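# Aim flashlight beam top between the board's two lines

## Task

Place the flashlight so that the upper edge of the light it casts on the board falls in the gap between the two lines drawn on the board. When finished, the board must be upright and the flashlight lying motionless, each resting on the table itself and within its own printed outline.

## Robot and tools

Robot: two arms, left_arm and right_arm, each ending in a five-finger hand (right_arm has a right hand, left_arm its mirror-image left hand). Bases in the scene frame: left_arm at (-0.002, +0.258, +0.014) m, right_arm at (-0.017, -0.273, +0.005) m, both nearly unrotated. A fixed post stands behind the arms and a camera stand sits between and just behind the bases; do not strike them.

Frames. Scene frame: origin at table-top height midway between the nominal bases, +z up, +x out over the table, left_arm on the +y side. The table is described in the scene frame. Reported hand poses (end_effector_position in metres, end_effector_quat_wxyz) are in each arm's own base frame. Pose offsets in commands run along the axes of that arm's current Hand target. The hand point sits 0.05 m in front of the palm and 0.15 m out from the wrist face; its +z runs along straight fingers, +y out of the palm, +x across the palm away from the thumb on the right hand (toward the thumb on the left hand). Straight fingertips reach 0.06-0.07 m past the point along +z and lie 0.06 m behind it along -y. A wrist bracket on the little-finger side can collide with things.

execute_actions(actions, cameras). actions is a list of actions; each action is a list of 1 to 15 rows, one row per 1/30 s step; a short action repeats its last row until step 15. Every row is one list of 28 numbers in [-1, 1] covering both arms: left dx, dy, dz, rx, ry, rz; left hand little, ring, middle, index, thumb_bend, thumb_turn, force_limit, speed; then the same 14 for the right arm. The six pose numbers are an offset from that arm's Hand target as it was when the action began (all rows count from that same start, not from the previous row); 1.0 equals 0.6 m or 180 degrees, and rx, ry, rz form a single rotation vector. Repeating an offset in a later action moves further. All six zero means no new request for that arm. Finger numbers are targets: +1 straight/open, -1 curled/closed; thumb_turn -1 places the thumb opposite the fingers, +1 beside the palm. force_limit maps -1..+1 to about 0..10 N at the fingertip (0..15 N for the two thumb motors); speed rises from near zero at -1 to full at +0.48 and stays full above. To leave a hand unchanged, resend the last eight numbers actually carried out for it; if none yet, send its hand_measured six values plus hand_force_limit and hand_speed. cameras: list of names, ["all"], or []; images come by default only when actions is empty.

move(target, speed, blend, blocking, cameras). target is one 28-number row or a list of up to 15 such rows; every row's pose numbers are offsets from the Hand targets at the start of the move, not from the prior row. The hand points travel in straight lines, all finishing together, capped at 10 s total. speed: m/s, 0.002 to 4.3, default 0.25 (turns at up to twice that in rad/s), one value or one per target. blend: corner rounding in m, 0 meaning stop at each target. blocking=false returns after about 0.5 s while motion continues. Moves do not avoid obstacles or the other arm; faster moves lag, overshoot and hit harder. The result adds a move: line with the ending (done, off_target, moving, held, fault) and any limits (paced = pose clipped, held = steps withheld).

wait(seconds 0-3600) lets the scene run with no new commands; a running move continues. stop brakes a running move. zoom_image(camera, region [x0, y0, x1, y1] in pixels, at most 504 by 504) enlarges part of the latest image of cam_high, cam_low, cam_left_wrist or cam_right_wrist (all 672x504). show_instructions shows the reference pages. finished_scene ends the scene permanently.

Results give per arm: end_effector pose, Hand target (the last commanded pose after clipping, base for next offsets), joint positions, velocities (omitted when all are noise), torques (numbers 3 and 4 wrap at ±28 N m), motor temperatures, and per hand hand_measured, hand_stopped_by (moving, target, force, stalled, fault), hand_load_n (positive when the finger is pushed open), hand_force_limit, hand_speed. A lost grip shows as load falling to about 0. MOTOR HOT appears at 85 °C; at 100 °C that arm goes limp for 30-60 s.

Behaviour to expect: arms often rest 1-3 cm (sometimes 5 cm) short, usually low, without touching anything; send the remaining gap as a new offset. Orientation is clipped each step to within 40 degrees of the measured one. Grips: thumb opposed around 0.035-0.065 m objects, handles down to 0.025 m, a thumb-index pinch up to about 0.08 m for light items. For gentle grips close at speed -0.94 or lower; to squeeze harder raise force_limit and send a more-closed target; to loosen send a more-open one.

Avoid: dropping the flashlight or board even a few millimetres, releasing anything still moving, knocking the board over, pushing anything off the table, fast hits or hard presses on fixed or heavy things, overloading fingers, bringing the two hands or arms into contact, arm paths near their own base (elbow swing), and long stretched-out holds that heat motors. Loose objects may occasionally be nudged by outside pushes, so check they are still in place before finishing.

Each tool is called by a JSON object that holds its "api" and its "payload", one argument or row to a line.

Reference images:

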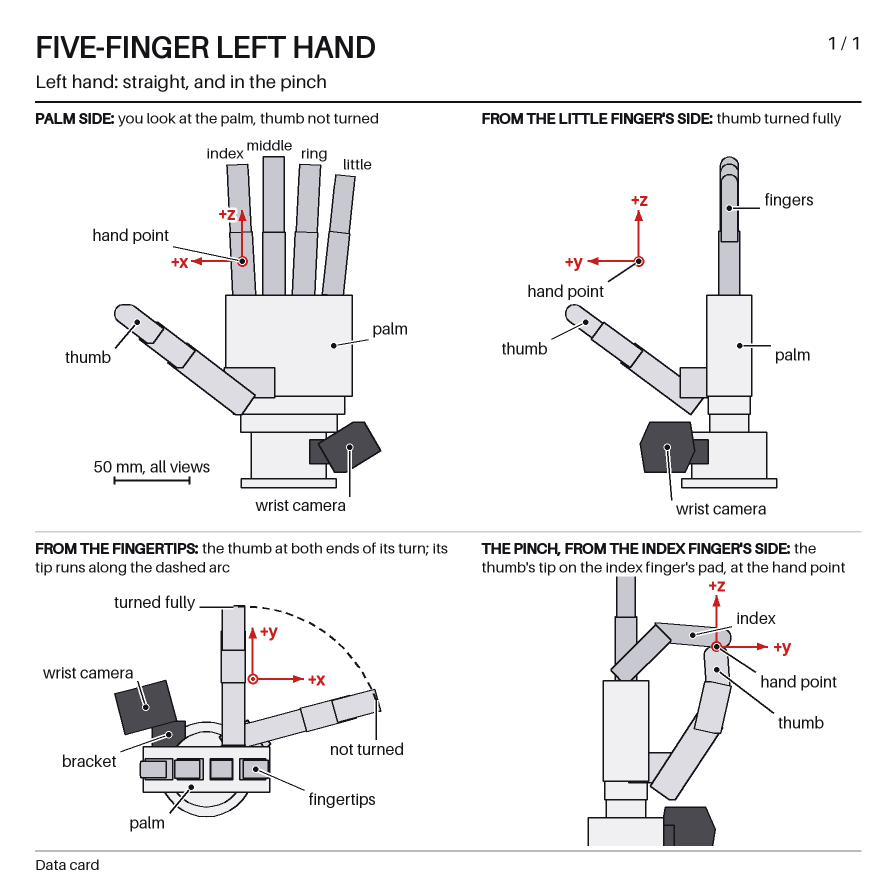

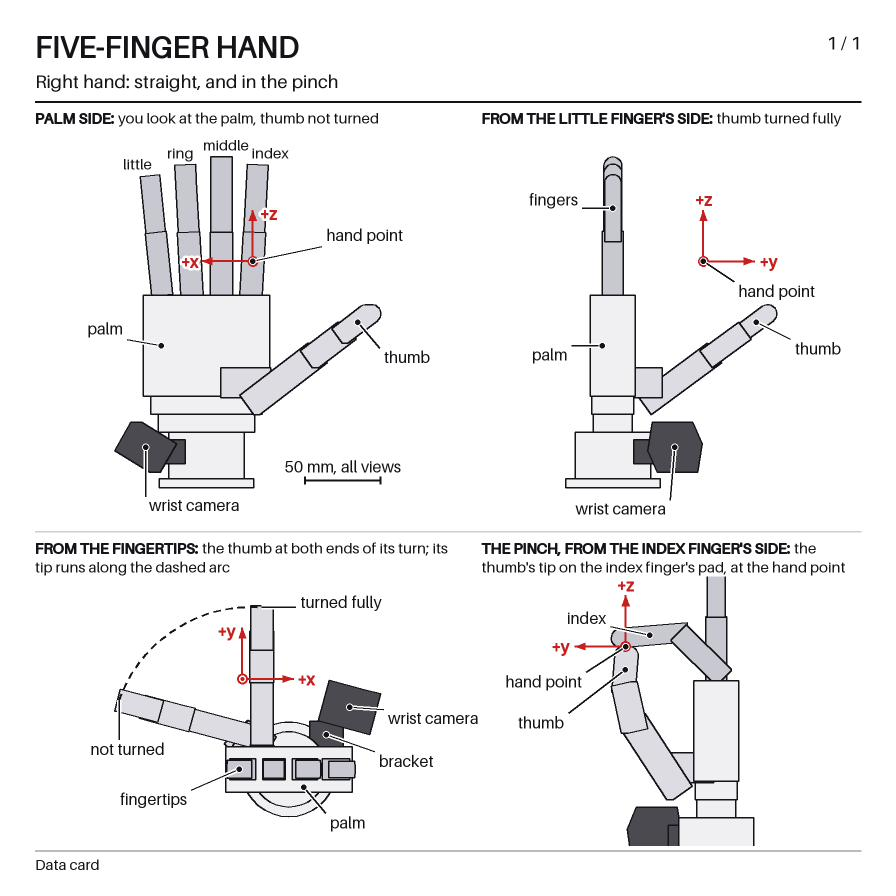

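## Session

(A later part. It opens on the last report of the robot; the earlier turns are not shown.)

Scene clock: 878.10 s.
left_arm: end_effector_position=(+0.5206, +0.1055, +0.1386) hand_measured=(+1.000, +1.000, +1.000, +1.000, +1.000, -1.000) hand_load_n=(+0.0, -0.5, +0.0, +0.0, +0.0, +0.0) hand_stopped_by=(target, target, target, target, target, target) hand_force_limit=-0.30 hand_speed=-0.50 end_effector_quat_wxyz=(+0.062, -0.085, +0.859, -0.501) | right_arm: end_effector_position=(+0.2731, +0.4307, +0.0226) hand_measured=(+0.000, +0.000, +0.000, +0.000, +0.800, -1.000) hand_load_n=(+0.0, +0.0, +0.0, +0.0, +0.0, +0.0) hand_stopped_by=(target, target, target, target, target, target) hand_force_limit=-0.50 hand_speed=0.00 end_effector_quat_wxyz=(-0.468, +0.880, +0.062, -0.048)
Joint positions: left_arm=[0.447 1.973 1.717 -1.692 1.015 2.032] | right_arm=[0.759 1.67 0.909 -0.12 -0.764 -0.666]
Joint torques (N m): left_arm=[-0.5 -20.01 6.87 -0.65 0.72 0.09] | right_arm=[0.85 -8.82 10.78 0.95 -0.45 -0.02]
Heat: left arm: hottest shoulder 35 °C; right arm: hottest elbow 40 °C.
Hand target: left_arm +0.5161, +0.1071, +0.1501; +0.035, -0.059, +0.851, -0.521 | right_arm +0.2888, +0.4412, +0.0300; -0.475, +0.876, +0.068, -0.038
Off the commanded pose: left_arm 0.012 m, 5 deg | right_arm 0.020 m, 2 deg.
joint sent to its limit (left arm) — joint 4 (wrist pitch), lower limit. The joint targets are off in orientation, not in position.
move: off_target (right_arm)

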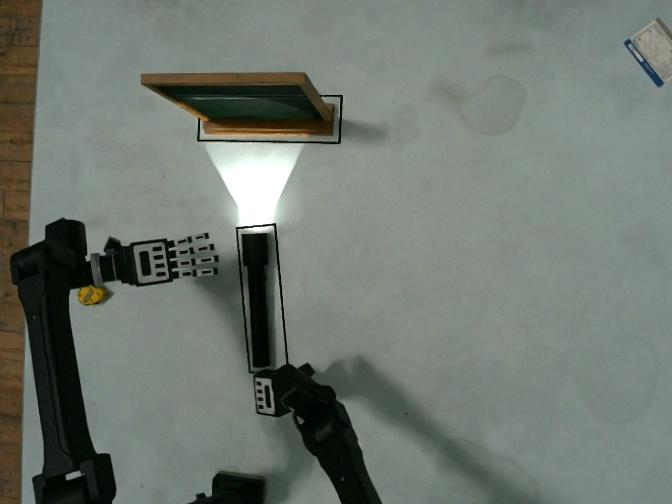

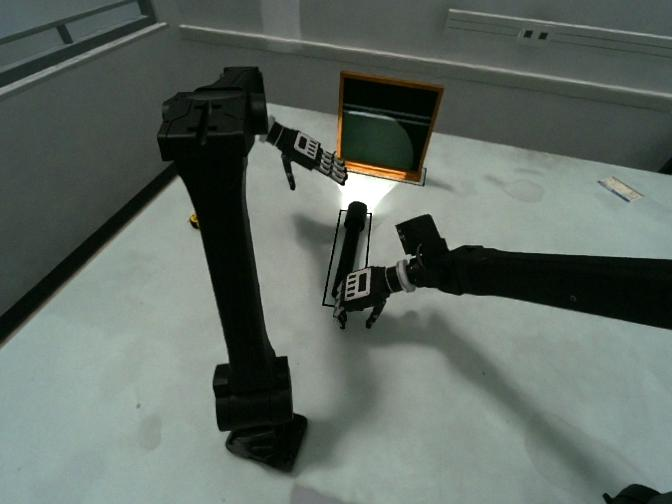

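{"api": "move", "payload": {
  "target": [0,0,0,0,0,0,1,1,1,1,1,-1,-0.3,-0.5,0.0099,-0.0033,-0.004,0,0,0,0,0,0,0,0.8,-1,-0.5,0],
  "speed": 0.03,
  "cameras": ["cam_high","cam_low"]
}}

{"api": "zoom_image", "payload": {
  "camera": "cam_high",
  "region": [200, 290, 320, 450]
}}

{"api": "zoom_image", "payload": {
  "camera": "cam_low",
  "region": [340, 95, 410, 135]
}}

Scene clock: 887.23 s.
left_arm: end_effector_position=(+0.5206, +0.1055, +0.1386) hand_measured=(+1.000, +1.000, +1.000, +1.000, +1.000, -1.000) hand_load_n=(+0.0, +0.0, +0.0, +0.0, +0.0, +0.0) hand_stopped_by=(target, target, target, target, target, target) hand_force_limit=-0.30 hand_speed=-0.50 end_effector_quat_wxyz=(+0.062, -0.085, +0.859, -0.501) | right_arm: end_effector_position=(+0.2793, +0.4321, +0.0264) hand_measured=(+0.000, +0.000, +0.000, +0.000, +0.800, -1.000) hand_load_n=(+0.0, +0.0, +0.0, +0.0, +0.0, +0.0) hand_stopped_by=(target, target, target, target, target, target) hand_force_limit=-0.50 hand_speed=0.00 end_effector_quat_wxyz=(-0.470, +0.879, +0.063, -0.047)
Joint positions: left_arm=[0.447 1.973 1.717 -1.692 1.015 2.032] | right_arm=[0.751 1.674 0.926 -0.134 -0.77 -0.673]
Joint torques (N m): left_arm=[-0.5 -19.96 6.87 -0.64 0.72 0.09] | right_arm=[0.85 -8.59 10.91 0.64 -0.44 -0.03]
Heat: left arm: hottest shoulder 35 °C; right arm: hottest elbow 40 °C.
Hand target: left_arm +0.5161, +0.1071, +0.1501; +0.035, -0.059, +0.851, -0.521 | right_arm +0.2948, +0.4411, +0.0329; -0.475, +0.876, +0.068, -0.038
Off the commanded pose: left_arm 0.012 m, 5 deg | right_arm 0.019 m, 1 deg.
joint sent to its limit (left arm) — joint 4 (wrist pitch), lower limit. The joint targets are off in orientation, not in position.
move: off_target (right_arm)

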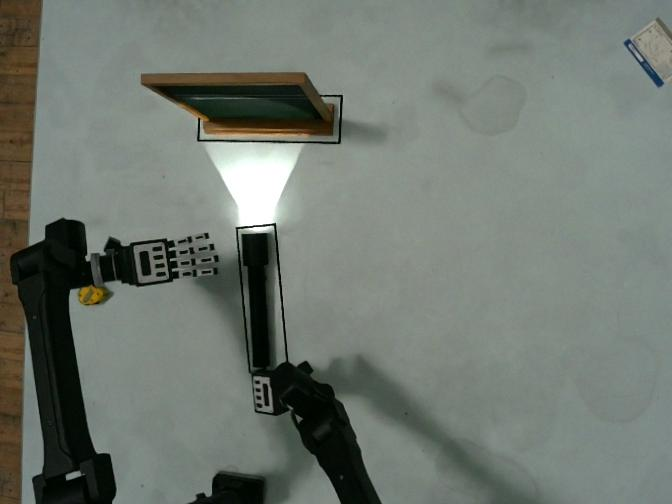

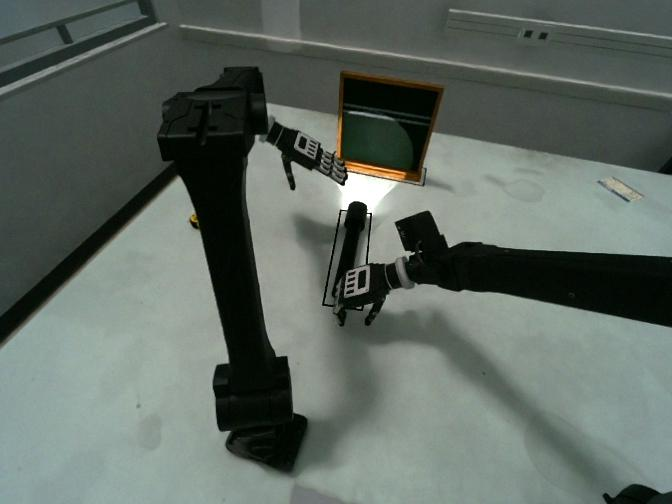

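Scaled by 3.150 from the camera's image (finer frame: 960x720).

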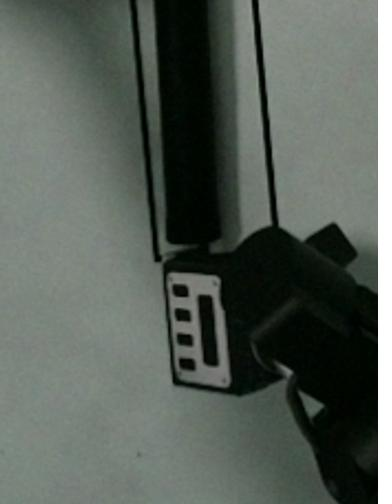

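Scaled by 7.200 from the camera's image (finer frame: 960x720).

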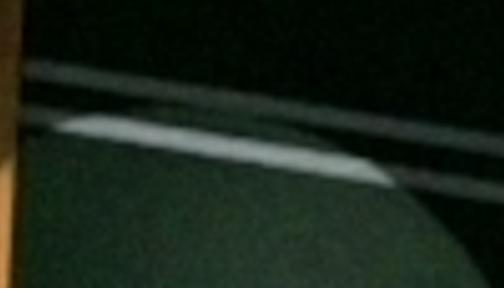

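{"api": "move", "payload": {
  "target": [0,0,0,0,0,0,1,1,1,1,1,-1,-0.3,-0.5,0.0066,0.0009,-0.0015,0,0,0,0,0,0,0,0.8,-1,-0.5,0],
  "speed": 0.03,
  "cameras": ["cam_high","cam_low"]
}}

{"api": "zoom_image", "payload": {
  "camera": "cam_high",
  "region": [200, 290, 320, 450]
}}

{"api": "zoom_image", "payload": {
  "camera": "cam_low",
  "region": [340, 95, 410, 135]
}}

Scene clock: 891.87 s.
left_arm: end_effector_position=(+0.5206, +0.1055, +0.1386) hand_measured=(+1.000, +1.000, +1.000, +1.000, +1.000, -1.000) hand_load_n=(+0.0, +0.0, +0.0, +0.0, +0.0, +0.0) hand_stopped_by=(target, target, target, target, target, target) hand_force_limit=-0.30 hand_speed=-0.50 end_effector_quat_wxyz=(+0.062, -0.085, +0.859, -0.501) | right_arm: end_effector_position=(+0.2797, +0.4317, +0.0255) hand_measured=(+0.000, +0.000, +0.000, +0.000, +0.800, -1.000) hand_load_n=(+0.0, +0.0, +0.0, +0.0, +0.0, +0.0) hand_stopped_by=(target, target, target, target, target, target) hand_force_limit=-0.50 hand_speed=0.00 end_effector_quat_wxyz=(-0.469, +0.879, +0.063, -0.051)
Joint positions: left_arm=[0.447 1.973 1.717 -1.692 1.015 2.032] | right_arm=[0.749 1.679 0.932 -0.144 -0.777 -0.678]
Joint torques (N m): left_arm=[-0.5 -20.07 6.87 -0.65 0.73 0.09] | right_arm=[0.38 -8.94 11.06 0.76 -0.35 -0.05]
Heat: left arm: hottest shoulder 35 °C; right arm: hottest elbow 41 °C.
Hand target: left_arm +0.5161, +0.1071, +0.1501; +0.035, -0.059, +0.851, -0.521 | right_arm +0.2988, +0.4407, +0.0328; -0.475, +0.876, +0.068, -0.038
Off the commanded pose: left_arm 0.012 m, 5 deg | right_arm 0.022 m, 2 deg.
joint sent to its limit (left arm) — joint 4 (wrist pitch), lower limit. The joint targets are off in orientation, not in position.
move: off_target (right_arm)

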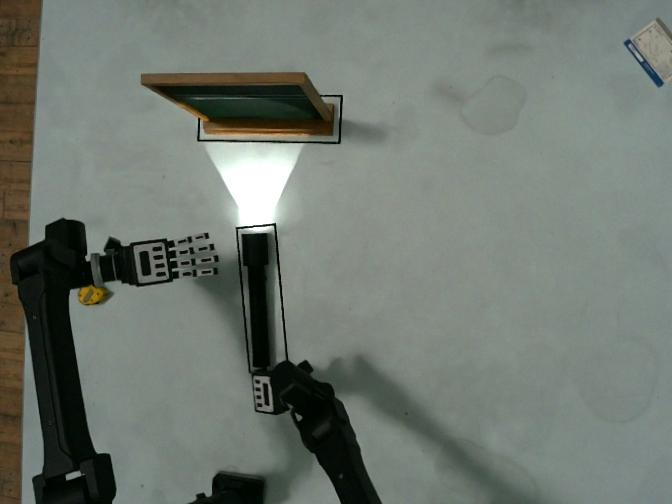

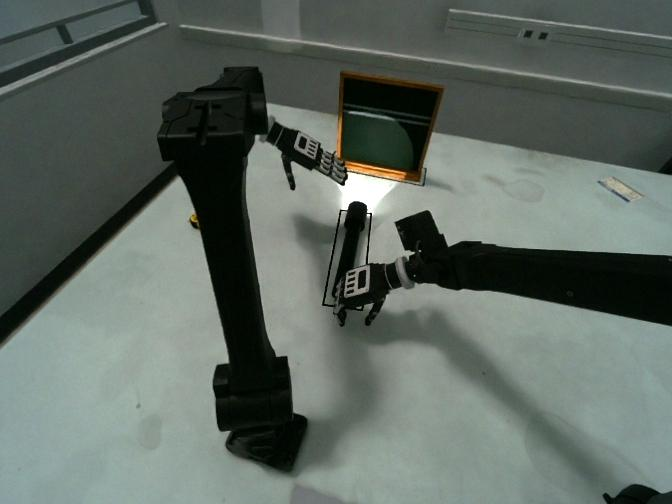

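Scaled by 3.150 from the camera's image (finer frame: 960x720).

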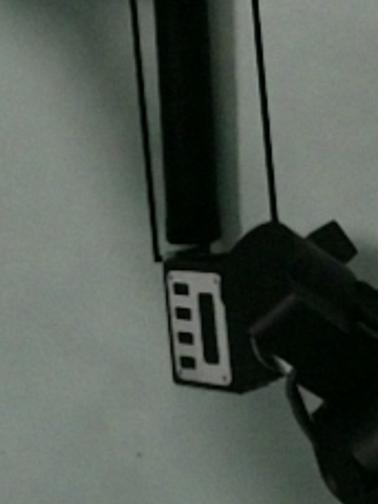

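Scaled by 7.200 from the camera's image (finer frame: 960x720).

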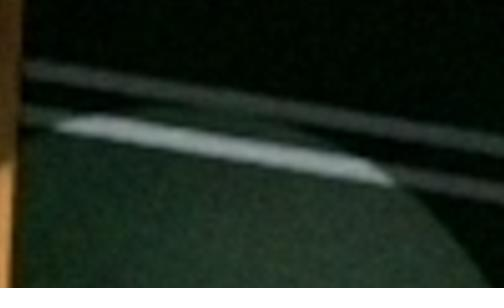

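{"api": "move", "payload": {
  "target": [0,0,0,0,0,0,1,1,1,1,1,-1,-0.3,-0.5,0.0099,0.0014,-0.0022,0,0,0,0,0,0,0,0.8,-1,-0.5,0],
  "speed": 0.03,
  "cameras": ["cam_high","cam_low"]
}}

{"api": "zoom_image", "payload": {
  "camera": "cam_high",
  "region": [200, 290, 320, 450]
}}

{"api": "zoom_image", "payload": {
  "camera": "cam_low",
  "region": [340, 95, 410, 135]
}}

Scene clock: 897.07 s.
left_arm: end_effector_position=(+0.5206, +0.1055, +0.1386) hand_measured=(+1.000, +1.000, +1.000, +1.000, +1.000, -1.000) hand_load_n=(+0.0, +0.0, +0.0, +0.0, +0.0, +0.0) hand_stopped_by=(target, target, target, target, target, target) hand_force_limit=-0.30 hand_speed=-0.50 end_effector_quat_wxyz=(+0.062, -0.085, +0.859, -0.501) | right_arm: end_effector_position=(+0.2804, +0.4319, +0.0261) hand_measured=(+0.000, +0.000, +0.000, +0.000, +0.800, -1.000) hand_load_n=(+0.0, +0.0, +0.0, +0.0, +0.0, +0.0) hand_stopped_by=(target, target, target, target, target, target) hand_force_limit=-0.50 hand_speed=0.00 end_effector_quat_wxyz=(-0.469, +0.879, +0.065, -0.056)
Joint positions: left_arm=[0.447 1.973 1.717 -1.692 1.015 2.032] | right_arm=[0.745 1.685 0.942 -0.159 -0.788 -0.685]
Joint torques (N m): left_arm=[-0.56 -20.01 6.89 -0.65 0.72 0.09] | right_arm=[-0.21 -8.94 11.3 0.77 -0.18 -0.11]
Heat: left arm: hottest shoulder 35 °C; right arm: hottest elbow 41 °C.
Hand target: left_arm +0.5161, +0.1071, +0.1501; +0.035, -0.059, +0.851, -0.521 | right_arm +0.3051, +0.4400, +0.0329; -0.475, +0.876, +0.068, -0.038
Off the commanded pose: left_arm 0.012 m, 5 deg | right_arm 0.027 m, 2 deg.
joint sent to its limit (left arm) — joint 4 (wrist pitch), lower limit. The joint targets are off in orientation, not in position.
move: off_target (right_arm)

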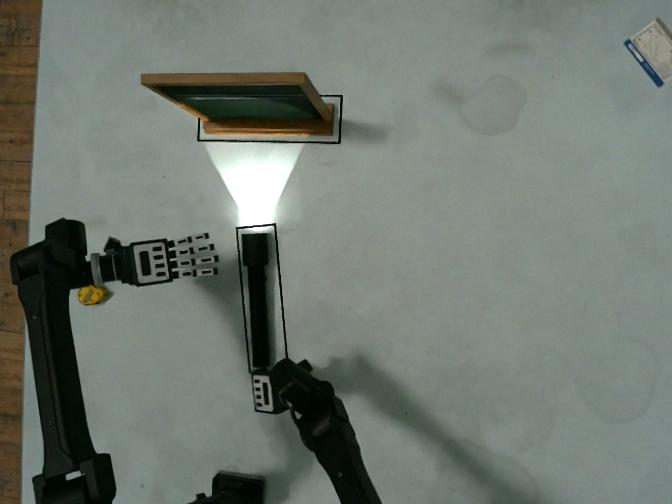

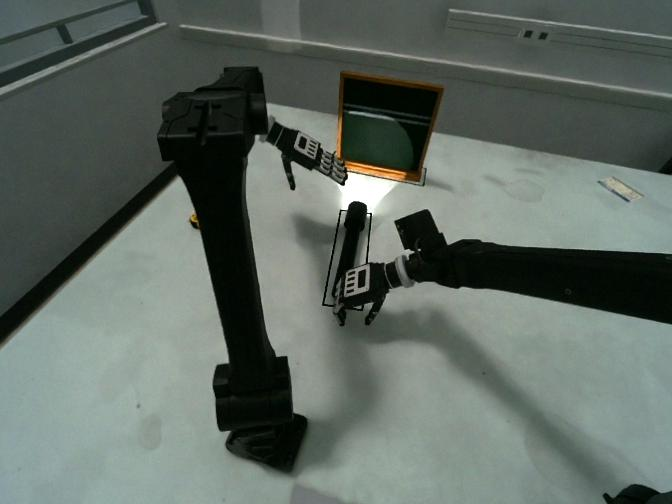

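Scaled by 3.150 from the camera's image (finer frame: 960x720).

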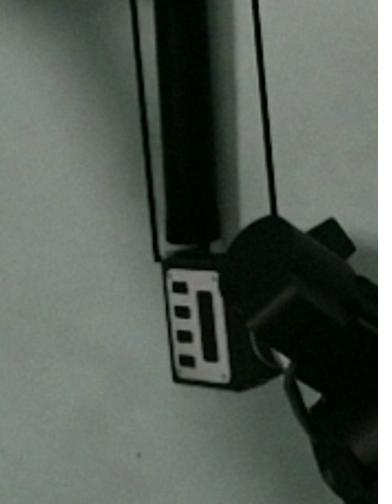

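Scaled by 7.200 from the camera's image (finer frame: 960x720).

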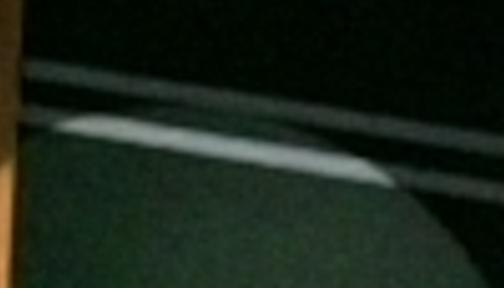

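{"api": "move", "payload": {
  "target": [0,0,0,0,0,0,1,1,1,1,1,-1,-0.3,-0.5,0.0099,0.0014,-0.0022,0,0,0,0,0,0,0,0.8,-1,-0.5,0],
  "speed": 0.03,
  "cameras": ["cam_high","cam_low"]
}}

{"api": "zoom_image", "payload": {
  "camera": "cam_low",
  "region": [340, 95, 410, 135]
}}

Scene clock: 905.30 s.
left_arm: end_effector_position=(+0.5206, +0.1055, +0.1386) hand_measured=(+1.000, +1.000, +1.000, +1.000, +1.000, -1.000) hand_load_n=(+0.0, +0.0, +0.0, +0.0, +0.0, +0.0) hand_stopped_by=(target, target, target, target, target, target) hand_force_limit=-0.30 hand_speed=-0.50 end_effector_quat_wxyz=(+0.062, -0.085, +0.859, -0.501) | right_arm: end_effector_position=(+0.2815, +0.4318, +0.0261) hand_measured=(+0.000, +0.000, +0.000, +0.000, +0.800, -1.000) hand_load_n=(+0.0, +0.0, +0.0, +0.0, +0.0, +0.0) hand_stopped_by=(target, target, target, target, target, target) hand_force_limit=-0.50 hand_speed=0.00 end_effector_quat_wxyz=(-0.469, +0.879, +0.065, -0.062)
Joint positions: left_arm=[0.447 1.973 1.717 -1.692 1.015 2.032] | right_arm=[0.741 1.692 0.952 -0.174 -0.799 -0.692]
Joint torques (N m): left_arm=[-0.5 -19.96 6.86 -0.62 0.72 0.09] | right_arm=[-0.44 -8.94 11.63 0.94 -0.01 -0.11]
Heat: left arm: hottest shoulder 35 °C; right arm: hottest elbow 41 °C.
Hand target: left_arm +0.5161, +0.1071, +0.1501; +0.035, -0.059, +0.851, -0.521 | right_arm +0.3111, +0.4395, +0.0330; -0.475, +0.876, +0.068, -0.038
Off the commanded pose: left_arm 0.012 m, 5 deg | right_arm 0.031 m, 3 deg.
joint sent to its limit (left arm) — joint 4 (wrist pitch), lower limit. The joint targets are off in orientation, not in position.
move: off_target (right_arm)

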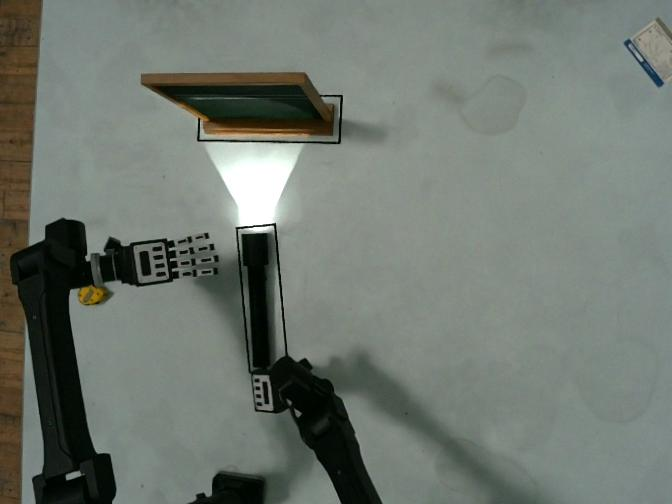

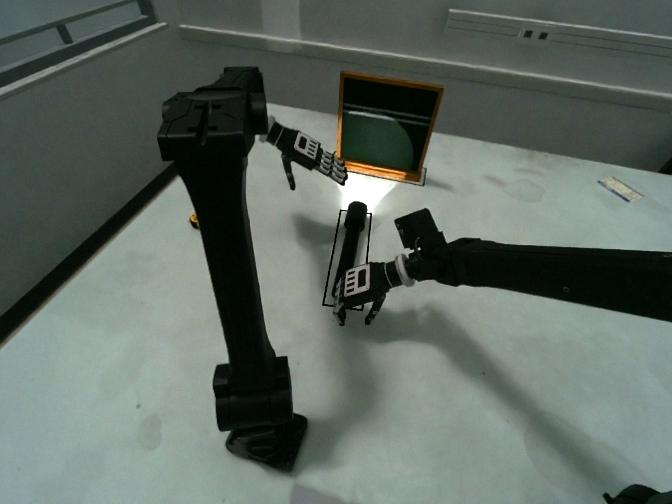

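Scaled by 7.200 from the camera's image (finer frame: 960x720).

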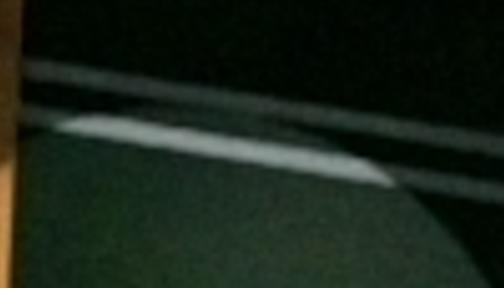

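{"api": "move", "payload": {
  "target": [0,0,0,0,0,0,1,1,1,1,1,-1,-0.3,-0.5,0.0099,0.0014,-0.0022,0,0,0,0,0,0,0,0.8,-1,-0.5,0],
  "speed": 0.03,
  "cameras": ["cam_high","cam_low"]
}}

{"api": "zoom_image", "payload": {
  "camera": "cam_low",
  "region": [340, 95, 410, 135]
}}

Scene clock: 909.53 s.
left_arm: end_effector_position=(+0.5206, +0.1055, +0.1386) hand_measured=(+1.000, +1.000, +1.000, +1.000, +1.000, -1.000) hand_load_n=(+0.0, +0.0, +0.0, +0.0, +0.0, +0.0) hand_stopped_by=(target, target, target, target, target, target) hand_force_limit=-0.30 hand_speed=-0.50 end_effector_quat_wxyz=(+0.062, -0.085, +0.859, -0.501) | right_arm: end_effector_position=(+0.2886, +0.4307, +0.0257) hand_measured=(+0.000, +0.000, +0.000, +0.000, +0.800, -1.000) hand_load_n=(+0.0, +0.0, +0.0, +0.0, +0.0, +0.0) hand_stopped_by=(target, target, target, target, target, target) hand_force_limit=-0.50 hand_speed=0.00 end_effector_quat_wxyz=(-0.469, +0.879, +0.064, -0.061)
Joint positions: left_arm=[0.447 1.973 1.717 -1.692 1.015 2.032] | right_arm=[0.729 1.702 0.966 -0.186 -0.805 -0.703]
Joint torques (N m): left_arm=[-0.5 -20.01 6.87 -0.65 0.72 0.09] | right_arm=[-0.21 -9.05 11.56 0.87 -0.01 -0.14]
Heat: left arm: hottest shoulder 35 °C; right arm: hottest elbow 41 °C.
Hand target: left_arm +0.5161, +0.1071, +0.1501; +0.035, -0.059, +0.851, -0.521 | right_arm +0.3171, +0.4389, +0.0329; -0.475, +0.876, +0.068, -0.038
Off the commanded pose: left_arm 0.012 m, 5 deg | right_arm 0.031 m, 3 deg.
joint sent to its limit (left arm) — joint 4 (wrist pitch), lower limit. The joint targets are off in orientation, not in position.
move: off_target (right_arm)

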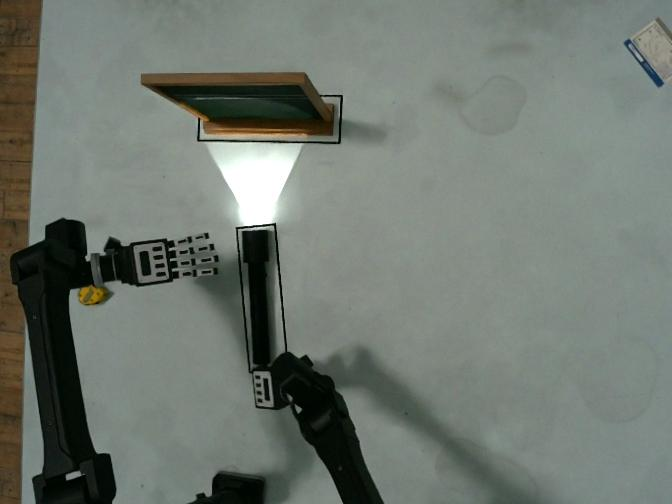

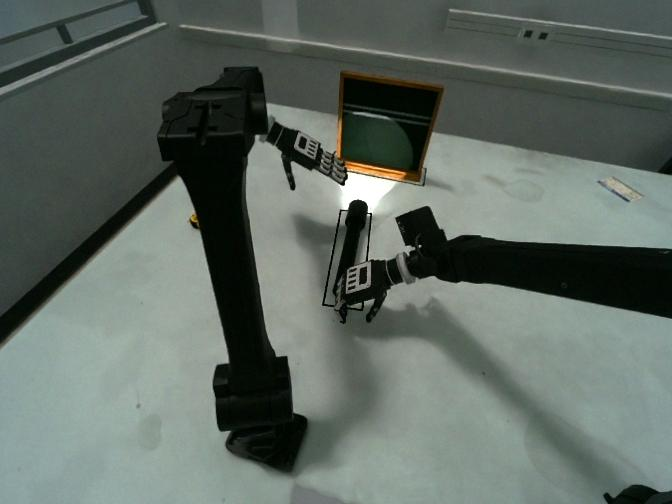

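Scaled by 7.200 from the camera's image (finer frame: 960x720).

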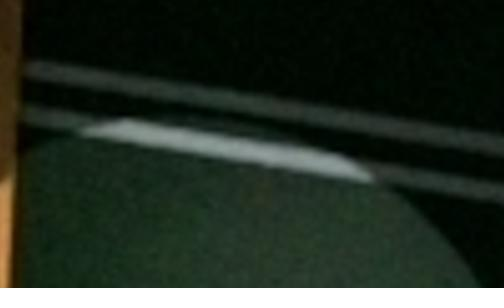

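{"api": "move", "payload": {
  "target": [
    [0,0,0,0,0,0,1,1,1,1,1,-1,-0.3,-0.5,-0.104,-0.0113,-0.0038,0,0,0,0,0,0,0,0.8,-1,-0.5,0],
    [0,0,0,0,0,0,1,1,1,1,1,-1,-0.3,-0.5,-0.104,-0.19,-0.12,0,0,0,0,0,0,0,0.8,-1,-0.5,0]
  ],
  "speed": [0.05,0.15],
  "cameras": ["cam_high","cam_low"]
}}

{"api": "zoom_image", "payload": {
  "camera": "cam_low",
  "region": [340, 95, 410, 135]
}}

{"api": "zoom_image", "payload": {
  "camera": "cam_low",
  "region": [335, 70, 445, 180]
}}

{"api": "zoom_image", "payload": {
  "camera": "cam_high",
  "region": [200, 210, 320, 390]
}}

Scene clock: 931.13 s.
left_arm: end_effector_position=(+0.5206, +0.1055, +0.1386) hand_measured=(+1.000, +1.000, +1.000, +1.000, +1.000, -1.000) hand_load_n=(+0.0, +0.0, +0.0, +0.0, +0.0, +0.0) hand_stopped_by=(target, target, target, target, target, target) hand_force_limit=-0.30 hand_speed=-0.50 end_effector_quat_wxyz=(+0.062, -0.085, +0.859, -0.501) | right_arm: end_effector_position=(+0.2472, +0.4188, +0.1445) hand_measured=(+0.000, +0.000, +0.000, +0.000, +0.800, -1.000) hand_load_n=(+0.0, +0.0, +0.0, +0.0, +0.0, +0.0) hand_stopped_by=(target, target, target, target, target, target) hand_force_limit=-0.50 hand_speed=0.00 end_effector_quat_wxyz=(-0.463, +0.883, +0.061, -0.051)
Joint positions: left_arm=[0.447 1.973 1.717 -1.692 1.015 2.032] | right_arm=[0.782 1.413 0.995 -0.46 -0.746 -0.646]
Joint torques (N m): left_arm=[-0.56 -20.07 6.87 -0.61 0.74 0.09] | right_arm=[2.14 -8.59 12.71 0.72 -0.27 0.13]
Heat: left arm: hottest shoulder 35 °C; right arm: hottest elbow 43 °C.
Hand target: left_arm +0.5161, +0.1071, +0.1501; +0.035, -0.059, +0.851, -0.521 | right_arm +0.2554, +0.4309, +0.1678; -0.475, +0.876, +0.068, -0.038
Off the commanded pose: left_arm 0.012 m, 5 deg | right_arm 0.028 m, 2 deg.
joint sent to its limit (left arm) — joint 4 (wrist pitch), lower limit. The joint targets are off in orientation, not in position.
move: off_target (right_arm)

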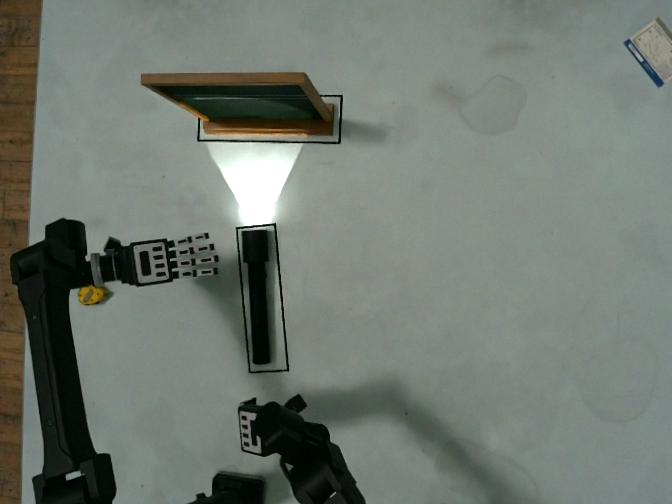

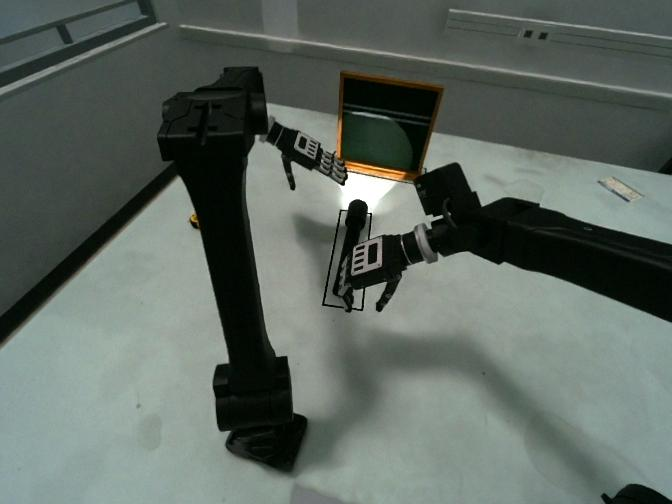

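Scaled by 7.200 from the camera's image (finer frame: 960x720).

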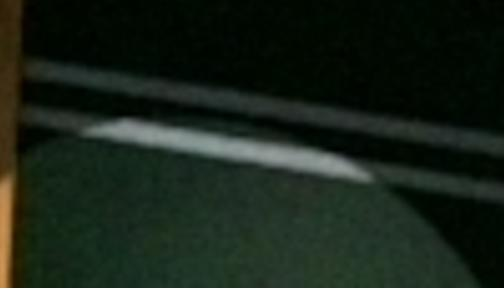

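Scaled by 4.582 from the camera's image (finer frame: 960x720).

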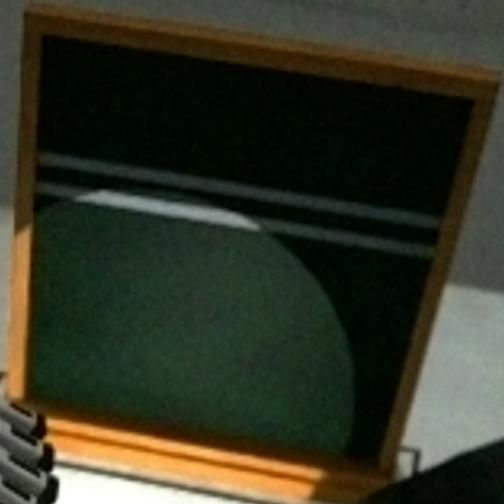

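Scaled by 2.800 from the camera's image (finer frame: 960x720).

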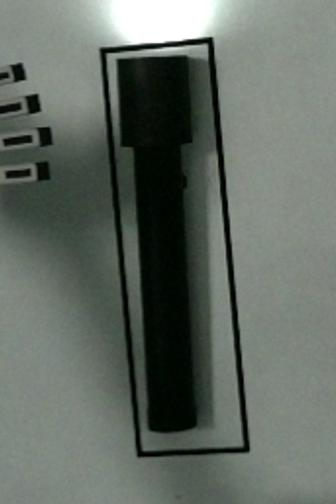

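{"api": "finished_scene", "payload": {

}}

The scene is finished: the task was done.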